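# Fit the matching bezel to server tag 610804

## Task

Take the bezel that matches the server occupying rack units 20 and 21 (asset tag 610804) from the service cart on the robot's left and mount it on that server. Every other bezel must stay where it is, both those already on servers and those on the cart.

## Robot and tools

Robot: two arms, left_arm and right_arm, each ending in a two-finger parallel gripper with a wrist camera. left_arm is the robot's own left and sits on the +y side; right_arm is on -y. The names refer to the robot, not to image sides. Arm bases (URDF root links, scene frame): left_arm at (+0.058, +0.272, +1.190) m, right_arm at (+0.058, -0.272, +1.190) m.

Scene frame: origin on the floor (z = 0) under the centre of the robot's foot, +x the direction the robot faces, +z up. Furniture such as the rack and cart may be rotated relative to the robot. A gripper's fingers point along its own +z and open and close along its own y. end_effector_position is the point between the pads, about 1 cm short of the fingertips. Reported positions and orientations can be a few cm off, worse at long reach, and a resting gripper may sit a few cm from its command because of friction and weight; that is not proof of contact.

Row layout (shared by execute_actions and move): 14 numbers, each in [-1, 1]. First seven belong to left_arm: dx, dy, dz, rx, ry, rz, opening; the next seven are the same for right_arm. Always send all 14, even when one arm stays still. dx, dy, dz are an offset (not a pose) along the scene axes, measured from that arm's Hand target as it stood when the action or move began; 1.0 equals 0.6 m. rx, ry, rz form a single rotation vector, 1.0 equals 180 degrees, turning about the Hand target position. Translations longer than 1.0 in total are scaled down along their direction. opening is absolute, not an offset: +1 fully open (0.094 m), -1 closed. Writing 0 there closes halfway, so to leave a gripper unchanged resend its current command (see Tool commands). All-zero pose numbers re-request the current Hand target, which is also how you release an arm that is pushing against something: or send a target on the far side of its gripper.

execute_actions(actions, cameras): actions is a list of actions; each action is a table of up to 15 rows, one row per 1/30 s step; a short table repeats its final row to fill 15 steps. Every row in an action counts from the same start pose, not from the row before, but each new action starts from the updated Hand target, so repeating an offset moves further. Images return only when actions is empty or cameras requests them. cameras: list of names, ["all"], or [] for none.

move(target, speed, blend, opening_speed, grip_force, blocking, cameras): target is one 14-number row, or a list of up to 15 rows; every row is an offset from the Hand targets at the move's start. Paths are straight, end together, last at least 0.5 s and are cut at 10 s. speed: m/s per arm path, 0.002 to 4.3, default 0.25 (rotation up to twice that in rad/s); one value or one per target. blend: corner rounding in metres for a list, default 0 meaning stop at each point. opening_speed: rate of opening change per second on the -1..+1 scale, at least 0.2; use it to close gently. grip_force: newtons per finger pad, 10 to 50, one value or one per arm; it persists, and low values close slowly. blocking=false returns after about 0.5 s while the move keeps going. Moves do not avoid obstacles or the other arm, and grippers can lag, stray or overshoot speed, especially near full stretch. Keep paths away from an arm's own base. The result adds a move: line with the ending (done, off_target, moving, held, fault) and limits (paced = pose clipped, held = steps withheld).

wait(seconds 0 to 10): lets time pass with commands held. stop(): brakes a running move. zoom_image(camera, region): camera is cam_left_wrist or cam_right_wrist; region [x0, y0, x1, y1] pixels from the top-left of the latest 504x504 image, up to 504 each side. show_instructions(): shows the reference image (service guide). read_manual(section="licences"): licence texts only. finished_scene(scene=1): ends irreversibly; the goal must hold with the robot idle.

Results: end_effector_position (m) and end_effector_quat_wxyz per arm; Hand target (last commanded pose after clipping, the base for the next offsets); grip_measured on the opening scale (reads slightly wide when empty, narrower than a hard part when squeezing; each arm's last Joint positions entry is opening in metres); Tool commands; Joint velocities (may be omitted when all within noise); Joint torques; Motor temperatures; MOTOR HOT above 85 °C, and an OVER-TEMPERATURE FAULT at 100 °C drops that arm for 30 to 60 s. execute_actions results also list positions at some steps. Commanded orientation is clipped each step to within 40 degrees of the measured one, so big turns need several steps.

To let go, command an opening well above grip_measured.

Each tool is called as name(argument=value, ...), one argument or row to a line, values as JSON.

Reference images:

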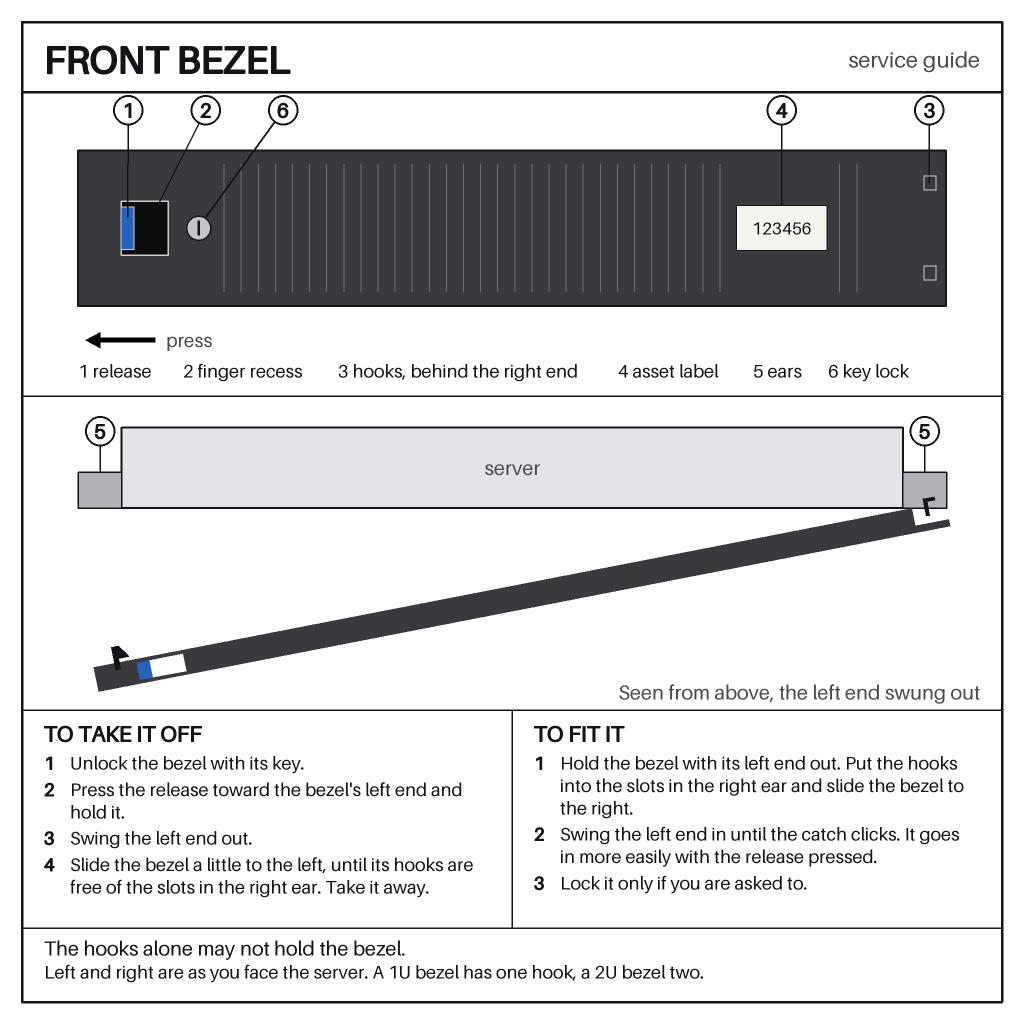

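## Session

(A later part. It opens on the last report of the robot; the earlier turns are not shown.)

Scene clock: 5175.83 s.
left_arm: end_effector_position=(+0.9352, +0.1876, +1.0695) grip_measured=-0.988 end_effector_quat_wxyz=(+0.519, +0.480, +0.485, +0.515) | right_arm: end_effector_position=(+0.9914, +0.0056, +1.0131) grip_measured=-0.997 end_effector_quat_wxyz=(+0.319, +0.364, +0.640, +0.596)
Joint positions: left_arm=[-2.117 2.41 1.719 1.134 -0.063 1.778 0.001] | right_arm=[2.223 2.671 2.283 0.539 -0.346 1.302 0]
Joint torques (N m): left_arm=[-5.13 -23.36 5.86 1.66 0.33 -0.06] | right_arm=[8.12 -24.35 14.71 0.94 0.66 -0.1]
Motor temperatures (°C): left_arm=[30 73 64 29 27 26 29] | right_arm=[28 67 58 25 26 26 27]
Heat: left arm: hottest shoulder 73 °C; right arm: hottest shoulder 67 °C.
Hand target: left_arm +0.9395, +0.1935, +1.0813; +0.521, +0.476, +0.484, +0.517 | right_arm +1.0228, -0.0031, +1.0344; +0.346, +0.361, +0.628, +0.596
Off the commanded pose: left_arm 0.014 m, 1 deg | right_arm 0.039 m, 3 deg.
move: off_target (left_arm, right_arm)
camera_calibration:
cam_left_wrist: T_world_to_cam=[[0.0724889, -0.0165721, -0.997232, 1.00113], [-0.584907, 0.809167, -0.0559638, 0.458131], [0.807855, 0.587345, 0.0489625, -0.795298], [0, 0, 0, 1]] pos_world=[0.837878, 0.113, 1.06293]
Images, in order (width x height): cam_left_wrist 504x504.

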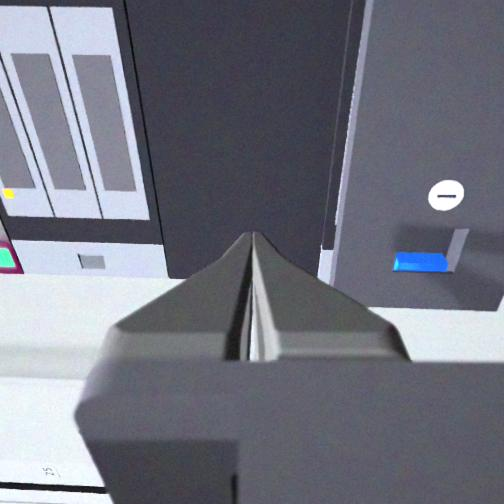

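move(
  target=[
    [0.04,0.055,-0.1,0,0,0,-1,0,0,0,0,0,0,-1],
    [0.05,0.06,-0.13,0,0,0,-1,0,0,0,0,0,0,-1],
  ],
  speed=0.08,
  cameras=["cam_left_wrist"],
)

Scene clock: 5212.67 s.
left_arm: end_effector_position=(+0.9568, +0.2217, +0.9903) grip_measured=-0.988 end_effector_quat_wxyz=(+0.514, +0.488, +0.487, +0.510) | right_arm: end_effector_position=(+0.9914, +0.0056, +1.0131) grip_measured=-0.997 end_effector_quat_wxyz=(+0.319, +0.364, +0.640, +0.596)
Joint positions: left_arm=[-2.048 2.6 1.948 1.073 0 1.754 0.001] | right_arm=[2.223 2.671 2.283 0.539 -0.346 1.302 0]
Joint torques (N m): left_arm=[-4.66 -22.95 9.68 1.73 0.36 -0.13] | right_arm=[8.18 -24.47 14.74 1.02 0.7 -0.11]
Motor temperatures (°C): left_arm=[29 70 56 29 27 26 29] | right_arm=[28 70 63 25 26 26 27]
Heat: left arm: hottest shoulder 70 °C; right arm: hottest shoulder 70 °C.
Hand target: left_arm +0.9694, +0.2293, +1.0032; +0.521, +0.476, +0.484, +0.517 | right_arm +1.0228, -0.0031, +1.0344; +0.346, +0.361, +0.628, +0.596
Off the commanded pose: left_arm 0.020 m, 2 deg | right_arm 0.039 m, 3 deg.
move: off_target (left_arm, right_arm)
camera_calibration:
cam_left_wrist: T_world_to_cam=[[0.0511545, -0.0107347, -0.998633, 0.941599], [-0.581897, 0.812349, -0.0385397, 0.417836], [0.811652, 0.583073, 0.0353089, -0.818099], [0, 0, 0, 1]] pos_world=[0.858983, 0.147691, 0.985301]
Images, in order (width x height): cam_left_wrist 504x504.

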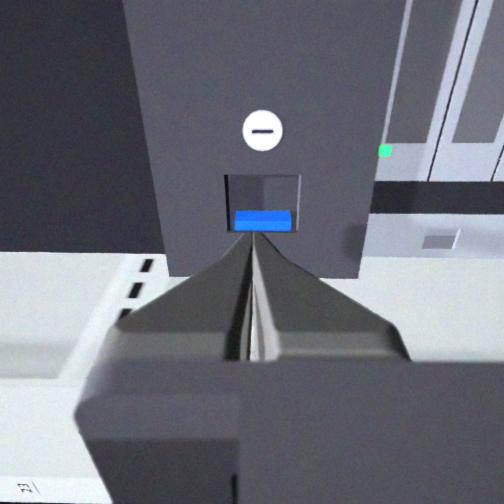

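move(
  target=[0.04,0.0,-0.005,0,0,0,-1,0,0,0,0,0,0,-1],
  speed=0.04,
  cameras=["cam_left_wrist"],
)

Scene clock: 5248.50 s.
left_arm: end_effector_position=(+0.9816, +0.2211, +0.9892) grip_measured=-0.988 end_effector_quat_wxyz=(+0.515, +0.488, +0.487, +0.510) | right_arm: end_effector_position=(+0.9914, +0.0056, +1.0131) grip_measured=-0.997 end_effector_quat_wxyz=(+0.319, +0.364, +0.640, +0.596)
Joint positions: left_arm=[-2.048 2.648 2.077 0.994 0.001 1.753 0.001] | right_arm=[2.223 2.671 2.283 0.539 -0.346 1.302 0]
Joint torques (N m): left_arm=[-4.72 -22.83 10.59 1.69 0.32 -0.12] | right_arm=[8.18 -23.77 14.78 0.85 0.63 -0.1]
Motor temperatures (°C): left_arm=[29 67 56 29 26 26 29] | right_arm=[28 70 66 25 26 26 27]
Heat: left arm: hottest shoulder 67 °C; right arm: hottest shoulder 70 °C.
Hand target: left_arm +0.9934, +0.2293, +1.0003; +0.521, +0.476, +0.484, +0.517 | right_arm +1.0228, -0.0031, +1.0344; +0.346, +0.361, +0.628, +0.596
Off the commanded pose: left_arm 0.018 m, 2 deg | right_arm 0.039 m, 3 deg.
move: off_target (left_arm, right_arm)
camera_calibration:
cam_left_wrist: T_world_to_cam=[[0.0528094, -0.0115371, -0.998538, 0.937688], [-0.58142, 0.812613, -0.0401383, 0.433904], [0.811888, 0.582689, 0.0362057, -0.838813], [0, 0, 0, 1]] pos_world=[0.883784, 0.146989, 0.984103]
Images, in order (width x height): cam_left_wrist 504x504.

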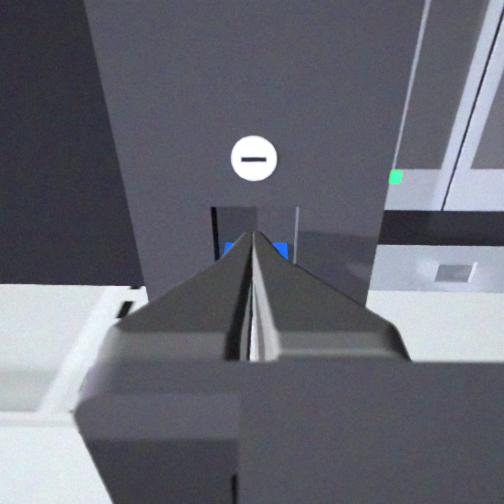

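move(
  target=[0.022,-0.003,0.0,0,0,0,-1,0,0,0,0,0,0,-1],
  speed=0.04,
  cameras=["cam_left_wrist"],
)

Scene clock: 5251.27 s.
left_arm: end_effector_position=(+0.9952, +0.2208, +0.9887) grip_measured=-0.988 end_effector_quat_wxyz=(+0.514, +0.488, +0.487, +0.510) | right_arm: end_effector_position=(+0.9914, +0.0056, +1.0131) grip_measured=-0.997 end_effector_quat_wxyz=(+0.319, +0.364, +0.640, +0.596)
Joint positions: left_arm=[-2.048 2.678 2.153 0.946 0.001 1.753 0.001] | right_arm=[2.223 2.671 2.283 0.539 -0.346 1.302 0]
Joint torques (N m): left_arm=[-4.95 -22.89 11.14 1.69 0.24 -0.12] | right_arm=[8.18 -24.59 14.78 0.85 0.69 -0.1]
Motor temperatures (°C): left_arm=[29 68 56 29 26 26 29] | right_arm=[28 70 67 25 26 26 27]
Heat: left arm: hottest shoulder 68 °C; right arm: hottest shoulder 70 °C.
Hand target: left_arm +1.0066, +0.2275, +1.0002; +0.521, +0.476, +0.484, +0.517 | right_arm +1.0228, -0.0031, +1.0344; +0.346, +0.361, +0.628, +0.596
Off the commanded pose: left_arm 0.018 m, 2 deg | right_arm 0.039 m, 3 deg.
move: off_target (left_arm, right_arm)
camera_calibration:
cam_left_wrist: T_world_to_cam=[[0.0523905, -0.0114742, -0.998561, 0.937056], [-0.581399, 0.812642, -0.0398415, 0.441647], [0.81193, 0.58265, 0.0359037, -0.849462], [0, 0, 0, 1]] pos_world=[0.897384, 0.146789, 0.983802]
Images, in order (width x height): cam_left_wrist 504x504.

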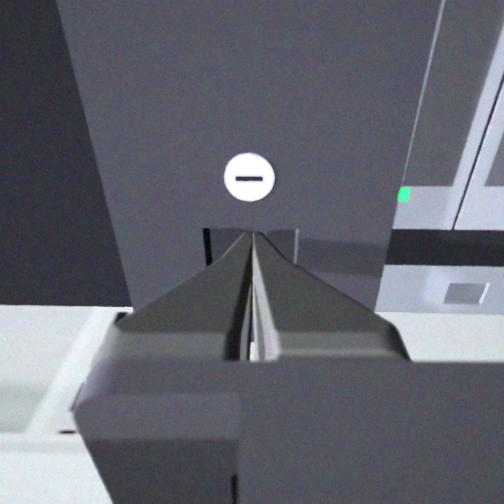

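move(
  target=[0.01,0.0,0.05,0,0,0,-1,0,0,0,0,0,0,-1],
  speed=0.03,
  cameras=["cam_left_wrist"],
)

Scene clock: 5254.60 s.
left_arm: end_effector_position=(+0.9999, +0.2215, +0.9970) grip_measured=-0.988 end_effector_quat_wxyz=(+0.513, +0.490, +0.488, +0.508) | right_arm: end_effector_position=(+0.9914, +0.0056, +1.0131) grip_measured=-0.997 end_effector_quat_wxyz=(+0.319, +0.364, +0.640, +0.596)
Joint positions: left_arm=[-2.049 2.66 2.149 0.925 0.001 1.753 0.001] | right_arm=[2.223 2.671 2.283 0.539 -0.346 1.302 0]
Joint torques (N m): left_arm=[-5.42 -26.46 7.79 1.78 -0.01 -0.09] | right_arm=[8.47 -24.18 14.72 1.02 0.68 -0.12]
Motor temperatures (°C): left_arm=[29 69 56 29 26 26 29] | right_arm=[28 70 67 25 26 26 27]
Heat: left arm: hottest shoulder 69 °C; right arm: hottest shoulder 70 °C.
Hand target: left_arm +1.0127, +0.2278, +1.0304; +0.521, +0.476, +0.484, +0.517 | right_arm +1.0228, -0.0031, +1.0344; +0.346, +0.361, +0.628, +0.596
Off the commanded pose: left_arm 0.036 m, 2 deg | right_arm 0.039 m, 3 deg.
move: off_target (left_arm, right_arm)
camera_calibration:
cam_left_wrist: T_world_to_cam=[[0.0453807, -0.0117508, -0.998901, 0.952403], [-0.579997, 0.813826, -0.0359233, 0.438561], [0.813354, 0.580989, 0.0301166, -0.849252], [0, 0, 0, 1]] pos_world=[0.901886, 0.147685, 0.992687]
Images, in order (width x height): cam_left_wrist 504x504.

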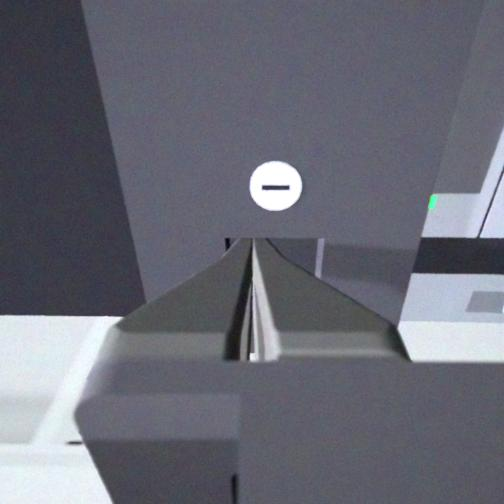

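move(
  target=[0.0,0.0,0.03,0,0,0,-1,0,0,0,0,0,0,-1],
  speed=0.03,
  cameras=["cam_left_wrist"],
)

Scene clock: 5257.17 s.
left_arm: end_effector_position=(+0.9962, +0.2224, +1.0009) grip_measured=-0.988 end_effector_quat_wxyz=(+0.508, +0.496, +0.494, +0.502) | right_arm: end_effector_position=(+0.9914, +0.0056, +1.0131) grip_measured=-0.997 end_effector_quat_wxyz=(+0.319, +0.364, +0.640, +0.596)
Joint positions: left_arm=[-2.05 2.626 2.1 0.918 -0.002 1.753 0.001] | right_arm=[2.223 2.671 2.283 0.539 -0.346 1.302 0]
Joint torques (N m): left_arm=[-5.66 -27.28 7.99 2.04 -0.04 -0.08] | right_arm=[8.76 -23.94 14.78 0.95 0.65 -0.1]
Motor temperatures (°C): left_arm=[29 69 56 29 26 26 29] | right_arm=[28 70 67 25 26 26 27]
Heat: left arm: hottest shoulder 69 °C; right arm: hottest shoulder 70 °C.
Hand target: left_arm +1.0127, +0.2278, +1.0484; +0.522, +0.476, +0.484, +0.517 | right_arm +1.0228, -0.0031, +1.0344; +0.346, +0.361, +0.628, +0.596
Off the commanded pose: left_arm 0.050 m, 3 deg | right_arm 0.039 m, 3 deg.
move: off_target (left_arm, right_arm)
camera_calibration:
cam_left_wrist: T_world_to_cam=[[0.0232736, -0.0117676, -0.99966, 0.979353], [-0.579121, 0.814915, -0.0230757, 0.421847], [0.814909, 0.579461, 0.0121511, -0.830125], [0, 0, 0, 1]] pos_world=[0.897984, 0.148781, 0.998841]
Images, in order (width x height): cam_left_wrist 504x504.

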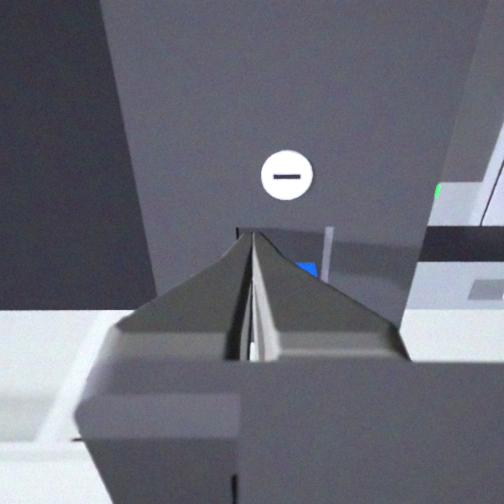

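move(
  target=[0.03,0.0,0.03,0,0,0,-1,0,0,0,0,0,0,-1],
  speed=0.03,
  cameras=["cam_left_wrist"],
)

Scene clock: 5259.77 s.
left_arm: end_effector_position=(+1.0000, +0.2208, +1.0005) grip_measured=-0.988 end_effector_quat_wxyz=(+0.501, +0.506, +0.501, +0.492) | right_arm: end_effector_position=(+0.9914, +0.0056, +1.0131) grip_measured=-0.997 end_effector_quat_wxyz=(+0.319, +0.364, +0.640, +0.596)
Joint positions: left_arm=[-2.052 2.614 2.1 0.873 -0.006 1.753 0.001] | right_arm=[2.223 2.671 2.283 0.539 -0.346 1.302 0]
Joint torques (N m): left_arm=[-5.83 -27.46 10.93 1.95 -0.04 -0.06] | right_arm=[8.23 -24.06 14.57 0.87 0.7 -0.09]
Motor temperatures (°C): left_arm=[29 70 56 29 26 26 29] | right_arm=[28 70 67 25 26 26 27]
Heat: left arm: hottest shoulder 70 °C; right arm: hottest shoulder 70 °C.
Hand target: left_arm +1.0306, +0.2275, +1.0662; +0.521, +0.476, +0.484, +0.517 | right_arm +1.0228, -0.0031, +1.0344; +0.346, +0.361, +0.628, +0.596
Off the commanded pose: left_arm 0.073 m, 5 deg | right_arm 0.039 m, 3 deg.
move: off_target (left_arm, right_arm)
camera_calibration:
cam_left_wrist: T_world_to_cam=[[-0.0100623, -0.0120942, -0.999876, 1.0124], [-0.575884, 0.817521, -0.00409309, 0.402549], [0.817469, 0.575772, -0.015191, -0.806603], [0, 0, 0, 1]] pos_world=[0.901382, 0.147572, 1.00167]
Images, in order (width x height): cam_left_wrist 504x504.

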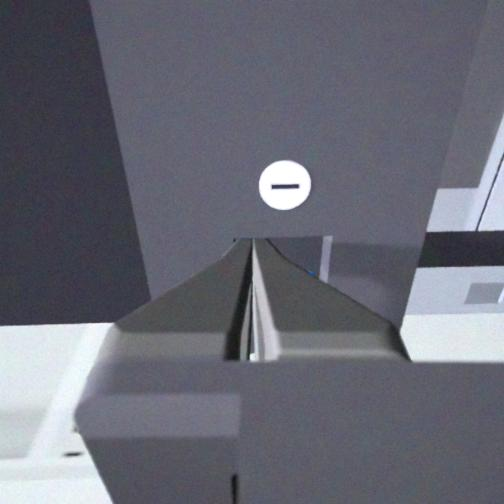

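move(
  target=[0.01,0.0,0.05,0,0,0,-1,0,0,0,0,0,0,-1],
  speed=0.03,
  cameras=["cam_left_wrist"],
)

Scene clock: 5264.07 s.
left_arm: end_effector_position=(+1.0013, +0.2212, +1.0030) grip_measured=-0.988 end_effector_quat_wxyz=(+0.493, +0.512, +0.509, +0.485) | right_arm: end_effector_position=(+0.9914, +0.0056, +1.0131) grip_measured=-0.997 end_effector_quat_wxyz=(+0.319, +0.364, +0.640, +0.596)
Joint positions: left_arm=[-2.053 2.592 2.083 0.839 -0.014 1.753 0.001] | right_arm=[2.223 2.671 2.283 0.539 -0.346 1.302 0]
Joint torques (N m): left_arm=[-6.07 -29.74 10.26 2.17 0.05 -0.04] | right_arm=[8.12 -24.29 14.71 0.88 0.68 -0.11]
Motor temperatures (°C): left_arm=[29 71 56 29 26 26 29] | right_arm=[28 70 67 25 26 26 27]
Heat: left arm: hottest shoulder 71 °C; right arm: hottest shoulder 70 °C.
Hand target: left_arm +1.0367, +0.2278, +1.0964; +0.521, +0.476, +0.484, +0.517 | right_arm +1.0228, -0.0031, +1.0344; +0.346, +0.361, +0.628, +0.596
Off the commanded pose: left_arm 0.100 m, 7 deg | right_arm 0.039 m, 3 deg.
move: off_target (left_arm, right_arm)
camera_calibration:
cam_left_wrist: T_world_to_cam=[[-0.0398707, -0.0119105, -0.999134, 1.044], [-0.576934, 0.816683, 0.0132871, 0.386805], [0.815817, 0.576964, -0.0394333, -0.782262], [0, 0, 0, 1]] pos_world=[0.902969, 0.147875, 1.00711]
Images, in order (width x height): cam_left_wrist 504x504.

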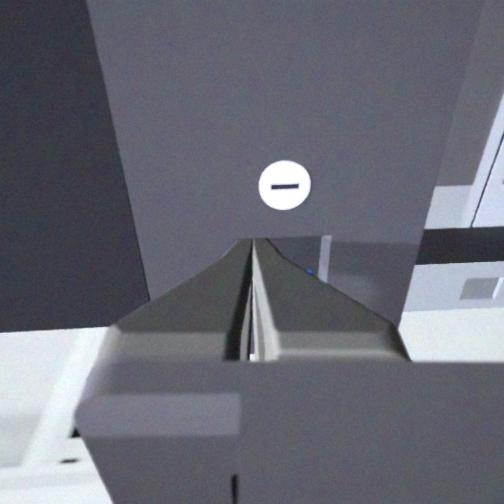

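move(
  target=[0.05,0.0,0.03,0,0,0,-1,0,0,0,0,0,0,-1],
  speed=0.03,
  cameras=["cam_left_wrist"],
)

Scene clock: 5267.43 s.
left_arm: end_effector_position=(+1.0033, +0.2214, +1.0046) grip_measured=-0.988 end_effector_quat_wxyz=(+0.489, +0.517, +0.513, +0.481) | right_arm: end_effector_position=(+0.9915, +0.0056, +1.0130) grip_measured=-0.997 end_effector_quat_wxyz=(+0.319, +0.364, +0.640, +0.596)
Joint positions: left_arm=[-2.054 2.582 2.08 0.815 -0.018 1.753 0.001] | right_arm=[2.223 2.672 2.284 0.538 -0.346 1.302 0]
Joint torques (N m): left_arm=[-6.3 -30.39 14.3 0.94 0.07 -0.02] | right_arm=[8 -24.06 14.8 0.85 0.7 -0.03]
Motor temperatures (°C): left_arm=[29 71 56 29 26 26 29] | right_arm=[28 69 68 25 26 26 27]
Heat: left arm: hottest shoulder 71 °C; right arm: hottest shoulder 69 °C.
Hand target: left_arm +1.0667, +0.2279, +1.1145; +0.521, +0.476, +0.484, +0.517 | right_arm +1.0228, -0.0031, +1.0342; +0.346, +0.361, +0.628, +0.596
Off the commanded pose: left_arm 0.127 m, 8 deg | right_arm 0.039 m, 3 deg.
move: off_target (left_arm, right_arm)
camera_calibration:
cam_left_wrist: T_world_to_cam=[[-0.0564946, -0.0117262, -0.998334, 1.06146], [-0.57663, 0.81668, 0.0230383, 0.377681], [0.81505, 0.576971, -0.0528998, -0.769662], [0, 0, 0, 1]] pos_world=[0.905062, 0.148075, 1.01028]
Images, in order (width x height): cam_left_wrist 504x504.

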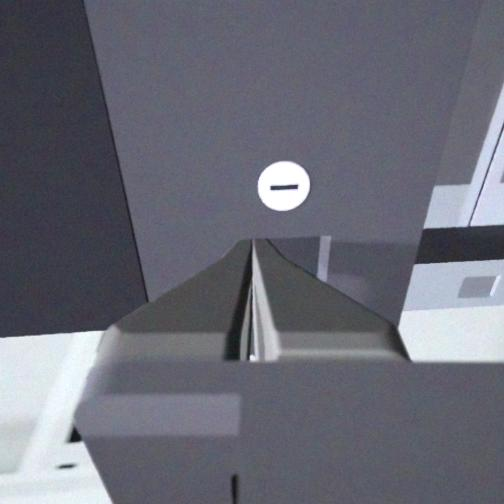

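move(
  target=[0.06,0.0,0.05,0,0,0,-1,0,0,0,0,0,0,-1],
  speed=0.03,
  cameras=["cam_left_wrist"],
)

Scene clock: 5272.17 s.
left_arm: end_effector_position=(+1.0050, +0.2212, +1.0059) grip_measured=-0.988 end_effector_quat_wxyz=(+0.479, +0.525, +0.522, +0.472) | right_arm: end_effector_position=(+0.9914, +0.0057, +1.0129) grip_measured=-0.997 end_effector_quat_wxyz=(+0.318, +0.364, +0.641, +0.596)
Joint positions: left_arm=[-2.056 2.562 2.069 0.771 -0.028 1.753 0.001] | right_arm=[2.223 2.672 2.284 0.538 -0.346 1.302 0]
Joint torques (N m): left_arm=[-6.53 -31.97 17.96 0.02 0.27 0.01] | right_arm=[8.18 -23.88 14.63 0.87 0.69 -0.1]
Motor temperatures (°C): left_arm=[29 71 57 29 26 26 29] | right_arm=[28 69 68 25 26 26 27]
Heat: left arm: hottest shoulder 71 °C; right arm: hottest shoulder 69 °C.
Hand target: left_arm +1.1027, +0.2276, +1.1444; +0.522, +0.476, +0.484, +0.517 | right_arm +1.0227, -0.0030, +1.0341; +0.346, +0.361, +0.628, +0.596
Off the commanded pose: left_arm 0.170 m, 10 deg | right_arm 0.039 m, 3 deg.
move: off_target (left_arm, right_arm)
camera_calibration:
cam_left_wrist: T_world_to_cam=[[-0.0919847, -0.0112157, -0.995697, 1.09573], [-0.576328, 0.81603, 0.0440506, 0.357453], [0.812025, 0.5779, -0.0815262, -0.739193], [0, 0, 0, 1]] pos_world=[0.907044, 0.147777, 1.015]
Images, in order (width x height): cam_left_wrist 504x504.

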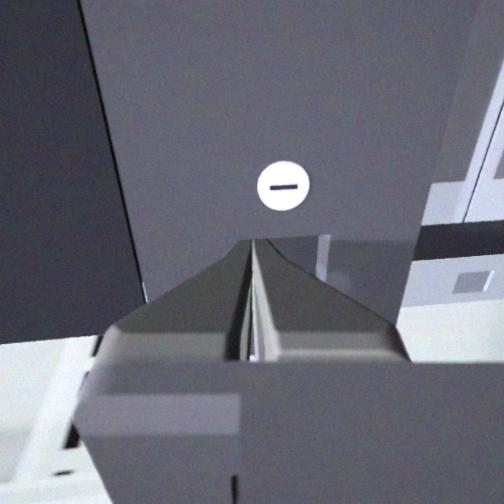

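move(
  target=[
    [-0.08,0.0,-0.08,0,0,0,-1,0,0,0,0,0,0,-1],
    [-0.16,-0.005,-0.16,0,0,0,-1,0,0,0,0,0,0,-1],
    [-0.24,-0.01,-0.16,0,0,0,-1,0,0,0,0,0,0,-1],
  ],
  speed=0.08,
  cameras=["cam_left_wrist"],
)

Scene clock: 5285.03 s.
left_arm: end_effector_position=(+0.9526, +0.2233, +1.0219) grip_measured=-0.988 end_effector_quat_wxyz=(+0.510, +0.489, +0.494, +0.507) | right_arm: end_effector_position=(+0.9914, +0.0058, +1.0130) grip_measured=-0.997 end_effector_quat_wxyz=(+0.318, +0.364, +0.641, +0.597)
Joint positions: left_arm=[-2.056 2.506 1.845 1.069 -0.016 1.753 0.001] | right_arm=[2.223 2.672 2.284 0.538 -0.347 1.301 0]
Joint torques (N m): left_arm=[-5.48 -24.23 6.26 2.47 0.17 -0.02] | right_arm=[8.41 -24.41 14.58 0.98 0.71 -0.08]
Motor temperatures (°C): left_arm=[29 77 60 29 26 26 29] | right_arm=[28 69 68 25 27 26 27]
Heat: left arm: hottest shoulder 77 °C; right arm: hottest shoulder 69 °C.
Hand target: left_arm +0.9587, +0.2215, +1.0483; +0.522, +0.476, +0.484, +0.517 | right_arm +1.0227, -0.0031, +1.0341; +0.346, +0.360, +0.628, +0.596
Off the commanded pose: left_arm 0.027 m, 3 deg | right_arm 0.039 m, 3 deg.
move: off_target (left_arm, right_arm)
camera_calibration:
cam_left_wrist: T_world_to_cam=[[0.03722, -0.01461, -0.9992, 0.988192], [-0.587246, 0.808707, -0.0336995, 0.416348], [0.808552, 0.588031, 0.0215204, -0.800754], [0, 0, 0, 1]] pos_world=[0.85517, 0.148602, 1.01866]
Images, in order (width x height): cam_left_wrist 504x504.

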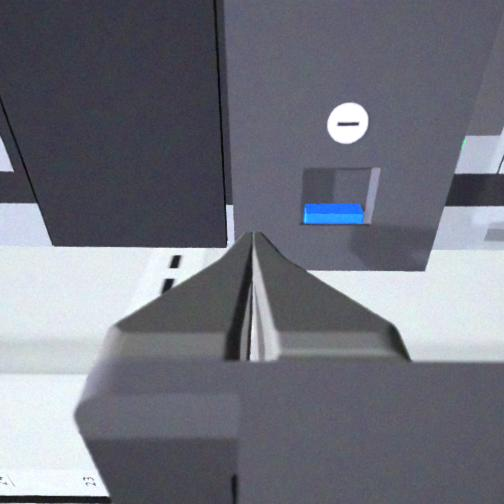

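move(
  target=[0,0,0,0,0,0,-1,-0.1,0,0,0,0,0,-1],
  speed=0.05,
  cameras=["all"],
)

Scene clock: 5291.33 s.
left_arm: end_effector_position=(+0.9526, +0.2233, +1.0219) grip_measured=-0.988 end_effector_quat_wxyz=(+0.510, +0.489, +0.494, +0.507) | right_arm: end_effector_position=(+0.9500, -0.0018, +0.9930) grip_measured=-0.997 end_effector_quat_wxyz=(+0.322, +0.377, +0.642, +0.585)
Joint positions: left_arm=[-2.056 2.506 1.845 1.069 -0.016 1.753 0.001] | right_arm=[2.224 2.603 2.057 0.682 -0.313 1.301 0]
Joint torques (N m): left_arm=[-5.71 -24.18 6.28 2.61 0.17 -0.03] | right_arm=[9.11 -26.99 6.78 2.77 -0.04 -0.14]
Motor temperatures (°C): left_arm=[29 76 59 29 26 26 29] | right_arm=[28 69 68 25 26 26 27]
Heat: left arm: hottest shoulder 76 °C; right arm: hottest shoulder 69 °C.
Hand target: left_arm +0.9587, +0.2215, +1.0483; +0.522, +0.476, +0.484, +0.517 | right_arm +0.9628, -0.0031, +1.0344; +0.346, +0.360, +0.628, +0.596
Off the commanded pose: left_arm 0.027 m, 3 deg | right_arm 0.043 m, 4 deg.
move: off_target (left_arm, right_arm)
camera_calibration:
cam_left_wrist: T_world_to_cam=[[0.03722, -0.01461, -0.9992, 0.988192], [-0.587246, 0.808707, -0.0336995, 0.416348], [0.808552, 0.588031, 0.0215204, -0.800754], [0, 0, 0, 1]] pos_world=[0.85517, 0.148602, 1.01866]
cam_right_wrist: T_world_to_cam=[[-0.114758, -0.0236749, -0.993111, 1.0964], [-0.913128, 0.396191, 0.0960709, 0.776206], [0.391187, 0.917863, -0.0670843, -0.175391], [0, 0, 0, 1]] pos_world=[0.903208, -0.120584, 1.00251]

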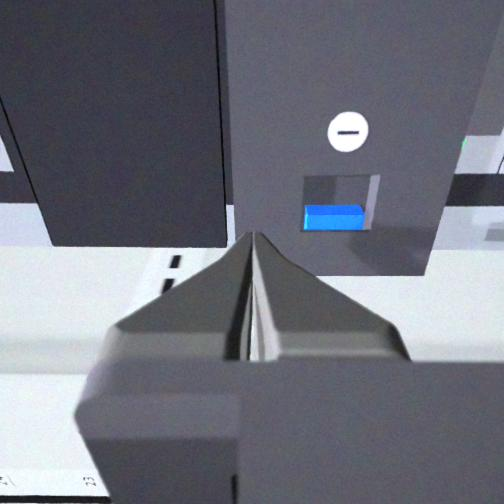

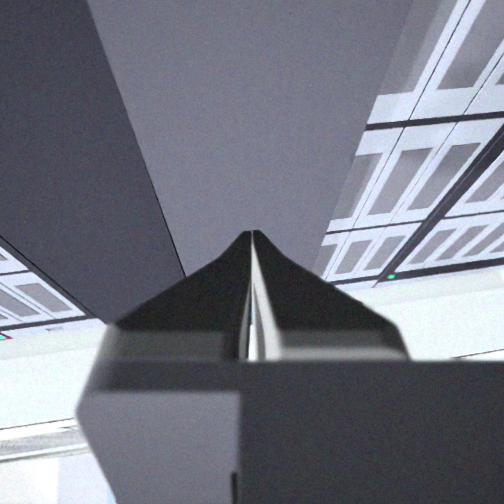

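move(
  target=[
    [0,0,0,0,0,0,-1,-0.02,-0.2,0,0,0,0.02,-1],
    [0,0,0,0,0,0,-1,0.0,-0.4,-0.02,0,0,0.04,-1],
  ],
  speed=0.12,
  cameras=["all"],
)

zoom_image(
  camera="cam_right_wrist",
  region=[40, 20, 400, 200],
)

Scene clock: 5298.77 s.
left_arm: end_effector_position=(+0.9526, +0.2233, +1.0219) grip_measured=-0.988 end_effector_quat_wxyz=(+0.510, +0.489, +0.494, +0.507) | right_arm: end_effector_position=(+0.9396, -0.2306, +0.9889) grip_measured=-0.997 end_effector_quat_wxyz=(+0.289, +0.331, +0.659, +0.610)
Joint positions: left_arm=[-2.056 2.506 1.845 1.069 -0.016 1.753 0.001] | right_arm=[1.906 2.494 1.935 0.703 -0.755 1.325 0]
Joint torques (N m): left_arm=[-5.54 -24.35 6.28 2.61 0.18 -0.03] | right_arm=[4.72 -25.52 9.63 1.52 -0.17 0.15]
Motor temperatures (°C): left_arm=[29 76 58 29 26 26 29] | right_arm=[28 67 67 25 26 26 27]
Heat: left arm: hottest shoulder 76 °C; right arm: hottest shoulder 67 °C.
Hand target: left_arm +0.9587, +0.2215, +1.0483; +0.522, +0.476, +0.484, +0.517 | right_arm +0.9628, -0.2431, +1.0224; +0.308, +0.320, +0.650, +0.617
Off the commanded pose: left_arm 0.027 m, 3 deg | right_arm 0.043 m, 3 deg.
move: off_target (left_arm, right_arm)
camera_calibration:
cam_left_wrist: T_world_to_cam=[[0.03722, -0.01461, -0.9992, 0.988192], [-0.587246, 0.808707, -0.0336995, 0.416348], [0.808552, 0.588031, 0.0215204, -0.800754], [0, 0, 0, 1]] pos_world=[0.85517, 0.148602, 1.01866]
cam_right_wrist: T_world_to_cam=[[-0.0911479, -0.030104, -0.995382, 1.06429], [-0.957806, 0.276243, 0.0793525, 0.888606], [0.272578, 0.960616, -0.0540128, 0.146767], [0, 0, 0, 1]] pos_world=[0.908115, -0.354418, 0.99679]

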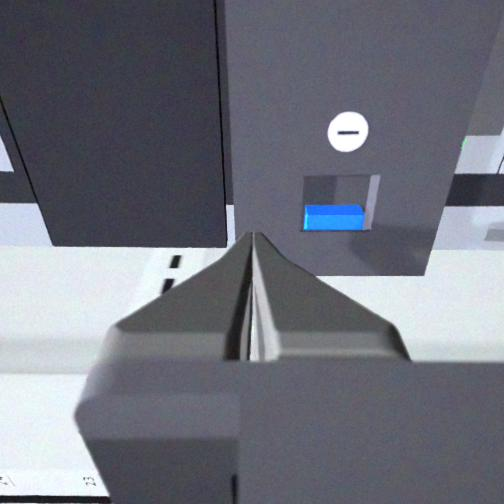

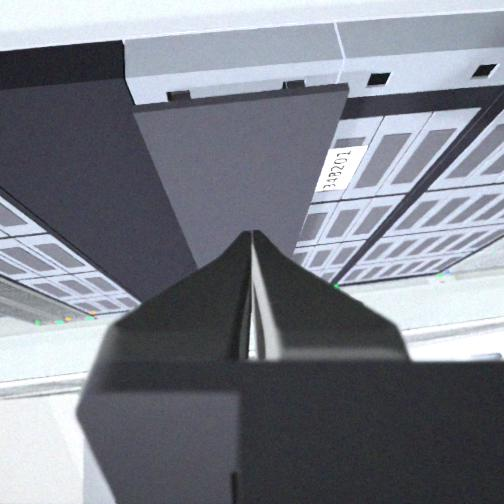

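Scaled by 1.400.

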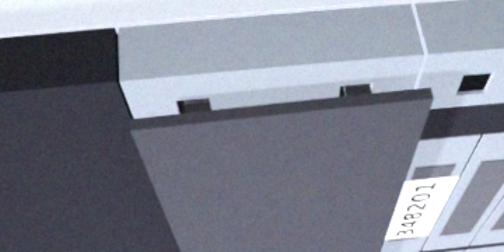

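move(
  target=[
    [0,0.04,-0.03,0,0,0,-1,-0.02,0.2,0.0,0,0,-0.02,-1],
    [0,0.055,-0.05,0,0,0,-1,-0.01,0.5,0.0,0,0,-0.05,-1],
  ],
  speed=0.12,
  cameras=["all"],
)

Scene clock: 5318.10 s.
left_arm: end_effector_position=(+0.9478, +0.2459, +1.0043) grip_measured=-0.988 end_effector_quat_wxyz=(+0.510, +0.494, +0.492, +0.504) | right_arm: end_effector_position=(+0.9448, +0.0483, +1.0085) grip_measured=-0.997 end_effector_quat_wxyz=(+0.344, +0.381, +0.628, +0.585)
Joint positions: left_arm=[-2.02 2.527 1.85 1.078 0.027 1.741 0.001] | right_arm=[2.297 2.628 2.09 0.712 -0.209 1.29 0]
Joint torques (N m): left_arm=[-4.31 -21.83 9.54 2.62 0.32 -0.13] | right_arm=[10.11 -23.53 10.93 1.51 -0.01 -0.14]
Motor temperatures (°C): left_arm=[29 75 55 29 26 26 29] | right_arm=[28 68 64 25 26 26 27]
Heat: left arm: hottest shoulder 75 °C; right arm: hottest shoulder 68 °C.
Hand target: left_arm +0.9586, +0.2548, +1.0183; +0.521, +0.476, +0.484, +0.517 | right_arm +0.9568, +0.0570, +1.0223; +0.355, +0.370, +0.622, +0.591
Off the commanded pose: left_arm 0.020 m, 3 deg | right_arm 0.020 m, 2 deg.
move: off_target (left_arm, right_arm)
camera_calibration:
cam_left_wrist: T_world_to_cam=[[0.0315622, -0.012391, -0.999425, 0.976097], [-0.579209, 0.814685, -0.0283922, 0.380302], [0.814568, 0.579772, 0.0185363, -0.810514], [0, 0, 0, 1]] pos_world=[0.849685, 0.172182, 1.00136]
cam_right_wrist: T_world_to_cam=[[-0.0836989, -0.0171171, -0.996344, 1.08594], [-0.898752, 0.433143, 0.0680592, 0.762985], [0.430395, 0.901163, -0.0516377, -0.270126], [0, 0, 0, 1]] pos_world=[0.892887, -0.0684665, 1.01609]

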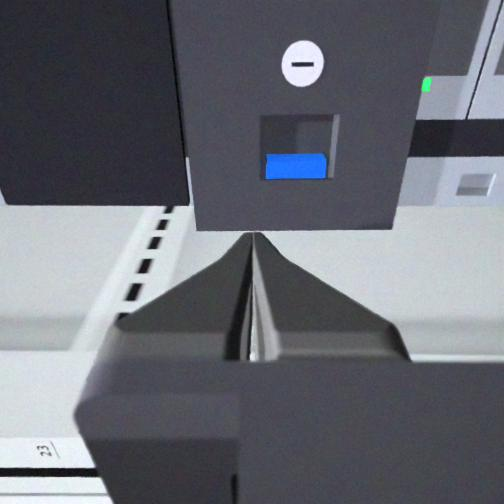

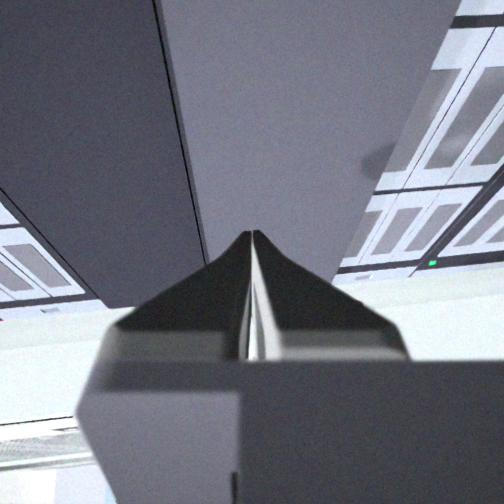

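move(
  target=[
    [0.02,0.0,-0.02,0,0,0,-1,0.04,0.01,-0.01,0,0,0,-1],
    [0.06,-0.01,-0.02,0,0,0,-1,0.09,0.0,-0.01,0,0,0,-1],
  ],
  speed=0.05,
  cameras=["all"],
)

Scene clock: 5326.00 s.
left_arm: end_effector_position=(+0.9831, +0.2462, +0.9948) grip_measured=-0.988 end_effector_quat_wxyz=(+0.515, +0.487, +0.487, +0.510) | right_arm: end_effector_position=(+0.9885, +0.0660, +0.9982) grip_measured=-0.997 end_effector_quat_wxyz=(+0.335, +0.376, +0.633, +0.588)
Joint positions: left_arm=[-2.018 2.625 2.056 0.992 0.028 1.74 0.001] | right_arm=[2.297 2.794 2.456 0.5 -0.23 1.29 0]
Joint torques (N m): left_arm=[-5.01 -22.65 10.7 1.69 0.01 -0.11] | right_arm=[9.23 -25.05 13.16 1.46 0.11 -0.11]
Motor temperatures (°C): left_arm=[29 74 55 29 26 26 29] | right_arm=[28 66 65 25 26 26 27]
Heat: left arm: hottest shoulder 74 °C; right arm: hottest shoulder 66 °C.
Hand target: left_arm +0.9946, +0.2485, +1.0063; +0.521, +0.476, +0.484, +0.517 | right_arm +1.0108, +0.0568, +1.0163; +0.355, +0.370, +0.622, +0.591
Off the commanded pose: left_arm 0.016 m, 2 deg | right_arm 0.030 m, 3 deg.
move: off_target (left_arm, right_arm)
camera_calibration:
cam_left_wrist: T_world_to_cam=[[0.0536755, -0.0123748, -0.998482, 0.942912], [-0.581751, 0.812316, -0.0413408, 0.416142], [0.811594, 0.583087, 0.0364024, -0.854865], [0, 0, 0, 1]] pos_world=[0.885283, 0.17209, 0.989803]
cam_right_wrist: T_world_to_cam=[[-0.0903334, -0.0181545, -0.995746, 1.08562], [-0.908003, 0.412222, 0.0748578, 0.79901], [0.409109, 0.910903, -0.0537218, -0.282996], [0, 0, 0, 1]] pos_world=[0.939348, -0.0518782, 1.00599]

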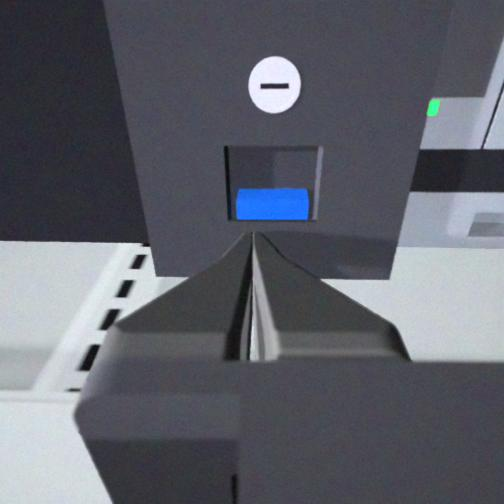

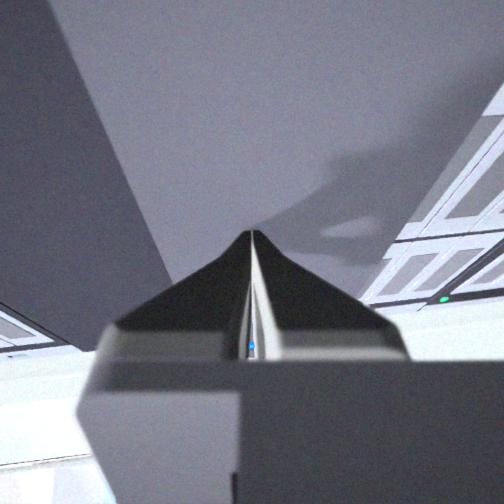

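move(
  target=[
    [0.06,-0.01,0.02,0,0,0,-1,0.02,-0.01,0,0,0,0,-1],
    [0.12,-0.02,0.04,0,0,0,-1,0.03,-0.02,0,0,0,0,-1],
  ],
  speed=0.04,
  cameras=["all"],
)

Scene clock: 5331.17 s.
left_arm: end_effector_position=(+0.9903, +0.2456, +0.9917) grip_measured=-0.988 end_effector_quat_wxyz=(+0.510, +0.483, +0.493, +0.514) | right_arm: end_effector_position=(+0.9890, +0.0698, +0.9943) grip_measured=-0.997 end_effector_quat_wxyz=(+0.324, +0.370, +0.639, +0.591)
Joint positions: left_arm=[-2.022 2.648 2.105 0.968 0.006 1.74 0.001] | right_arm=[2.295 2.813 2.491 0.47 -0.255 1.29 0]
Joint torques (N m): left_arm=[-6.36 -24 19.96 -2.54 0.13 0] | right_arm=[7.24 -24.94 14.84 0.96 0.37 -0.07]
Motor temperatures (°C): left_arm=[29 73 56 29 26 26 29] | right_arm=[28 66 66 25 26 26 27]
Heat: left arm: hottest shoulder 73 °C; right arm: hottest shoulder 66 °C.
Hand target: left_arm +1.0666, +0.2365, +1.0304; +0.522, +0.476, +0.484, +0.517 | right_arm +1.0287, +0.0449, +1.0161; +0.355, +0.370, +0.623, +0.591
Off the commanded pose: left_arm 0.086 m, 2 deg | right_arm 0.052 m, 4 deg.
move: off_target (left_arm, right_arm)
camera_calibration:
cam_left_wrist: T_world_to_cam=[[0.0515693, -0.0140044, -0.998571, 0.941967], [-0.596127, 0.80179, -0.0420304, 0.438172], [0.801233, 0.597442, 0.0329994, -0.850219], [0, 0, 0, 1]] pos_world=[0.893853, 0.169826, 0.987094]
cam_right_wrist: T_world_to_cam=[[-0.0968336, -0.0188196, -0.995123, 1.08778], [-0.917721, 0.38868, 0.0819512, 0.802392], [0.385242, 0.921181, -0.0549084, -0.262719], [0, 0, 0, 1]] pos_world=[0.942916, -0.0493899, 1.00229]

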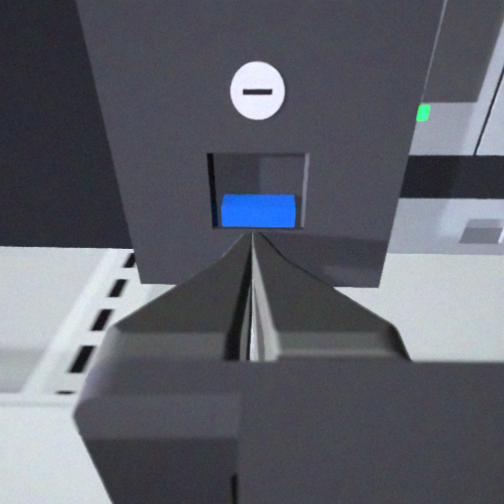

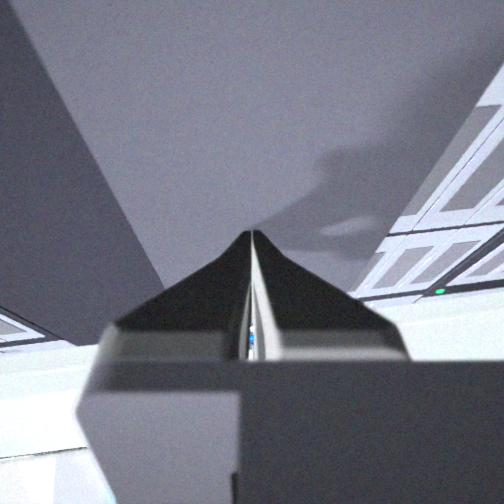

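move(
  target=[
    [-0.14,0.02,-0.03,0,0,0,-1,0,0,0,0,0,0,-1],
    [-0.2,0.02,0.1,0,0,0,-1,0,0,0,0,0,0,-1],
  ],
  speed=0.08,
  cameras=["cam_left_wrist"],
)

move(
  target=[0.05,0.0,-0.01,0,0,0,-1,0,0,0,0,0,0,-1],
  speed=0.05,
  cameras=["cam_left_wrist"],
)

Scene clock: 5340.10 s.
left_arm: end_effector_position=(+0.9433, +0.2530, +1.0686) grip_measured=-0.988 end_effector_quat_wxyz=(+0.512, +0.487, +0.492, +0.509) | right_arm: end_effector_position=(+0.9889, +0.0697, +0.9942) grip_measured=-0.997 end_effector_quat_wxyz=(+0.324, +0.370, +0.639, +0.592)
Joint positions: left_arm=[-2.028 2.373 1.707 1.082 0.011 1.74 0.001] | right_arm=[2.295 2.813 2.491 0.47 -0.257 1.29 0]
Joint torques (N m): left_arm=[-5.83 -23.77 6 2.58 0.08 0] | right_arm=[7.65 -25.17 14.89 1.01 0.41 -0.07]
Motor temperatures (°C): left_arm=[29 72 61 29 26 26 29] | right_arm=[28 66 66 25 26 26 27]
Heat: left arm: hottest shoulder 72 °C; right arm: hottest shoulder 66 °C.
Hand target: left_arm +0.9467, +0.2486, +1.0906; +0.522, +0.476, +0.483, +0.517 | right_arm +1.0287, +0.0448, +1.0161; +0.355, +0.370, +0.622, +0.591
Off the commanded pose: left_arm 0.022 m, 2 deg | right_arm 0.052 m, 4 deg.
move: off_target (left_arm, right_arm)
camera_calibration:
cam_left_wrist: T_world_to_cam=[[0.0448838, -0.0164456, -0.998857, 1.02852], [-0.587728, 0.808083, -0.0397143, 0.395543], [0.807812, 0.588839, 0.0266043, -0.816727], [0, 0, 0, 1]] pos_world=[0.84607, 0.178204, 1.06478]
Images, in order (width x height): cam_left_wrist 504x504.

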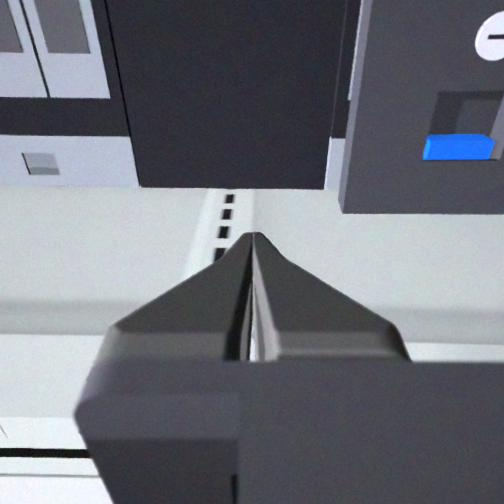

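Scene clock: 5341.33 s.
left_arm: end_effector_position=(+0.9654, +0.2538, +1.0726) grip_measured=-0.988 end_effector_quat_wxyz=(+0.514, +0.484, +0.490, +0.512) | right_arm: end_effector_position=(+0.9889, +0.0697, +0.9942) grip_measured=-0.997 end_effector_quat_wxyz=(+0.324, +0.370, +0.639, +0.592)
Joint positions: left_arm=[-2.028 2.403 1.798 1.031 0.011 1.74 0.001] | right_arm=[2.295 2.813 2.491 0.47 -0.257 1.29 0]
Joint torques (N m): left_arm=[-5.42 -22.24 10.03 1.68 0.08 -0.02] | right_arm=[6.83 -25.35 14.8 1.02 0.41 -0.05]
Motor temperatures (°C): left_arm=[29 72 60 29 26 26 29] | right_arm=[28 66 66 25 26 26 27]
Heat: left arm: hottest shoulder 72 °C; right arm: hottest shoulder 66 °C.
Hand target: left_arm +0.9767, +0.2486, +1.0844; +0.521, +0.476, +0.484, +0.517 | right_arm +1.0287, +0.0448, +1.0161; +0.355, +0.370, +0.622, +0.591
Off the commanded pose: left_arm 0.017 m, 2 deg | right_arm 0.052 m, 4 deg.
move: off_target (left_arm, right_arm)
camera_calibration:
cam_left_wrist: T_world_to_cam=[[0.0553698, -0.0163027, -0.998333, 1.02085], [-0.58875, 0.807015, -0.0458319, 0.41581], [0.806417, 0.590306, 0.035086, -0.843342], [0, 0, 0, 1]] pos_world=[0.868369, 0.178907, 1.0678]
Images, in order (width x height): cam_left_wrist 504x504.

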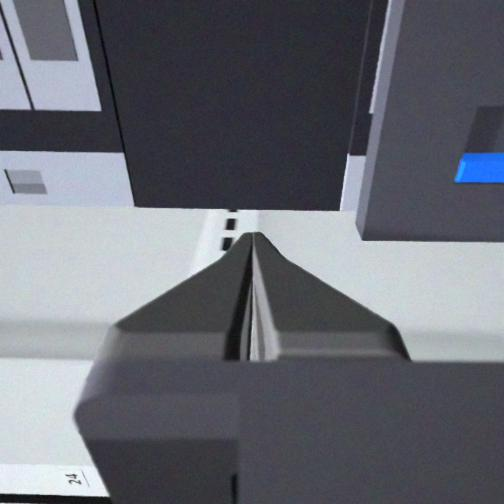

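zoom_image(
  camera="cam_left_wrist",
  region=[320, 120, 440, 250],
)

Scaled by 3.877.

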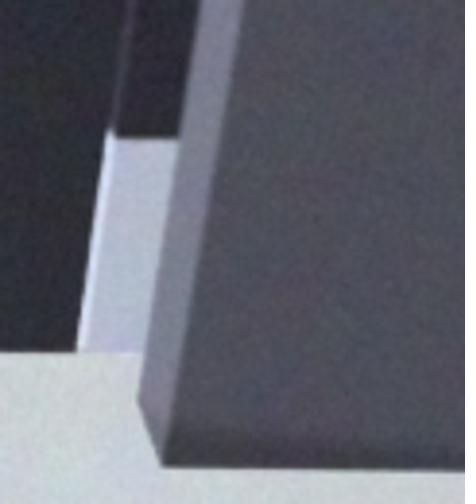

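move(
  target=[0.07,-0.01,-0.005,0,0,0,-1,0,0,0,0,0,0,-1],
  speed=0.04,
  cameras=["cam_left_wrist"],
)

Scene clock: 5353.87 s.
left_arm: end_effector_position=(+1.0049, +0.2499, +1.0641) grip_measured=-0.988 end_effector_quat_wxyz=(+0.512, +0.485, +0.493, +0.509) | right_arm: end_effector_position=(+0.9889, +0.0697, +0.9942) grip_measured=-0.997 end_effector_quat_wxyz=(+0.324, +0.370, +0.639, +0.592)
Joint positions: left_arm=[-2.032 2.49 1.999 0.908 0.005 1.74 0.001] | right_arm=[2.295 2.813 2.491 0.47 -0.257 1.29 0]
Joint torques (N m): left_arm=[-5.83 -23.3 11.74 1.69 0.03 0.02] | right_arm=[7.88 -25 14.87 1.11 0.39 -0.11]
Motor temperatures (°C): left_arm=[29 73 58 29 26 26 29] | right_arm=[28 67 66 25 26 26 27]
Heat: left arm: hottest shoulder 73 °C; right arm: hottest shoulder 67 °C.
Hand target: left_arm +1.0187, +0.2427, +1.0814; +0.521, +0.476, +0.484, +0.517 | right_arm +1.0287, +0.0448, +1.0161; +0.355, +0.370, +0.622, +0.591
Off the commanded pose: left_arm 0.023 m, 2 deg | right_arm 0.052 m, 4 deg.
move: off_target (left_arm, right_arm)
camera_calibration:
cam_left_wrist: T_world_to_cam=[[0.0460919, -0.0179712, -0.998776, 1.02028], [-0.589311, 0.806829, -0.0417132, 0.438064], [0.806591, 0.590512, 0.0265977, -0.863682], [0, 0, 0, 1]] pos_world=[0.907767, 0.174907, 1.06028]
Images, in order (width x height): cam_left_wrist 504x504.

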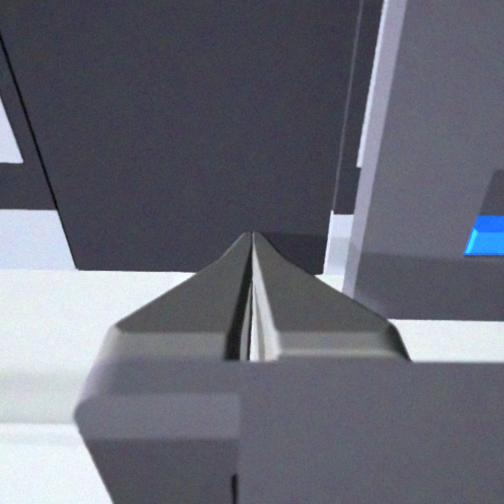

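move(
  target=[0.03,-0.0,0.003,0,0,0,-1,0,0,0,0,0,0,-1],
  speed=0.03,
  cameras=["cam_left_wrist"],
)

Scene clock: 5357.00 s.
left_arm: end_effector_position=(+1.0063, +0.2453, +1.0432) grip_measured=-0.988 end_effector_quat_wxyz=(+0.506, +0.495, +0.500, +0.499) | right_arm: end_effector_position=(+0.9889, +0.0697, +0.9942) grip_measured=-0.997 end_effector_quat_wxyz=(+0.324, +0.370, +0.639, +0.592)
Joint positions: left_arm=[-2.032 2.524 2.034 0.875 0.005 1.74 0.001] | right_arm=[2.295 2.813 2.491 0.47 -0.257 1.29 0]
Joint torques (N m): left_arm=[-5.89 -24.41 14.31 1.33 0.03 0.02] | right_arm=[7.36 -25.23 14.78 1.11 0.48 -0.04]
Motor temperatures (°C): left_arm=[29 73 58 29 26 26 29] | right_arm=[28 67 66 25 26 26 27]
Heat: left arm: hottest shoulder 73 °C; right arm: hottest shoulder 67 °C.
Hand target: left_arm +1.0367, +0.2426, +1.0832; +0.522, +0.476, +0.484, +0.517 | right_arm +1.0287, +0.0448, +1.0161; +0.355, +0.370, +0.622, +0.591
Off the commanded pose: left_arm 0.050 m, 4 deg | right_arm 0.052 m, 4 deg.
move: off_target (left_arm, right_arm)
camera_calibration:
cam_left_wrist: T_world_to_cam=[[0.0138255, -0.0185595, -0.999732, 1.03284], [-0.585002, 0.810702, -0.0231404, 0.417072], [0.810914, 0.585165, 0.000351081, -0.837279], [0, 0, 0, 1]] pos_world=[0.90867, 0.170994, 1.04251]
Images, in order (width x height): cam_left_wrist 504x504.

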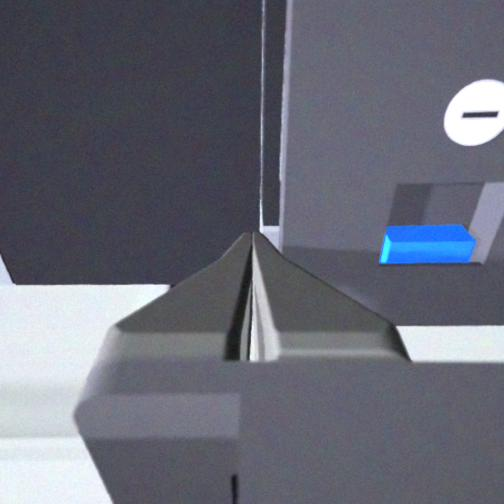

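move(
  target=[
    [-0.1,0.01,-0.02,0,0,0,-1,0,0,0,0,0,0,-1],
    [-0.1,0.01,-0.12,0,0,0,-1,0,0,0,0,0,0,-1],
    [-0.07,0.01,-0.12,0,0,0,-1,0,0,0,0,0,0,-1],
  ],
  speed=0.08,
  cameras=["cam_left_wrist"],
)

Scene clock: 5369.40 s.
left_arm: end_effector_position=(+0.9834, +0.2411, +0.9996) grip_measured=-0.988 end_effector_quat_wxyz=(+0.516, +0.486, +0.488, +0.509) | right_arm: end_effector_position=(+0.9889, +0.0697, +0.9942) grip_measured=-0.997 end_effector_quat_wxyz=(+0.324, +0.370, +0.639, +0.592)
Joint positions: left_arm=[-2.026 2.615 2.047 0.991 0.021 1.74 0.001] | right_arm=[2.295 2.813 2.491 0.47 -0.257 1.29 0]
Joint torques (N m): left_arm=[-4.48 -23.06 10.37 1.74 0.28 -0.09] | right_arm=[7.24 -25.35 14.79 1.06 0.43 -0.02]
Motor temperatures (°C): left_arm=[29 73 57 29 26 26 29] | right_arm=[28 67 67 25 26 26 27]
Heat: left arm: hottest shoulder 73 °C; right arm: hottest shoulder 67 °C.
Hand target: left_arm +0.9946, +0.2485, +1.0112; +0.522, +0.476, +0.484, +0.517 | right_arm +1.0288, +0.0448, +1.0161; +0.355, +0.370, +0.622, +0.591
Off the commanded pose: left_arm 0.018 m, 2 deg | right_arm 0.052 m, 4 deg.
move: off_target (left_arm, right_arm)
camera_calibration:
cam_left_wrist: T_world_to_cam=[[0.0536629, -0.0154384, -0.99844, 0.948301], [-0.581915, 0.812067, -0.0438327, 0.423332], [0.811477, 0.58336, 0.034594, -0.850459], [0, 0, 0, 1]] pos_world=[0.885583, 0.16699, 0.994798]
Images, in order (width x height): cam_left_wrist 504x504.

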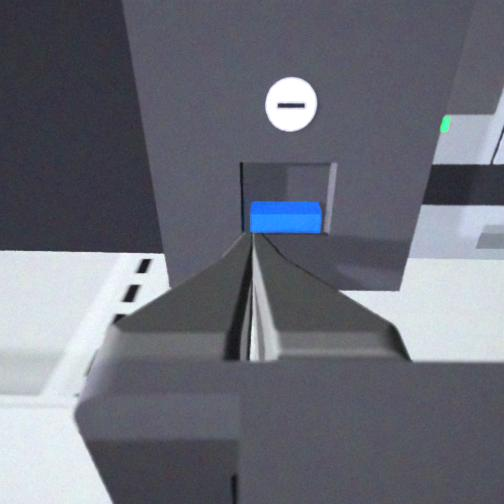

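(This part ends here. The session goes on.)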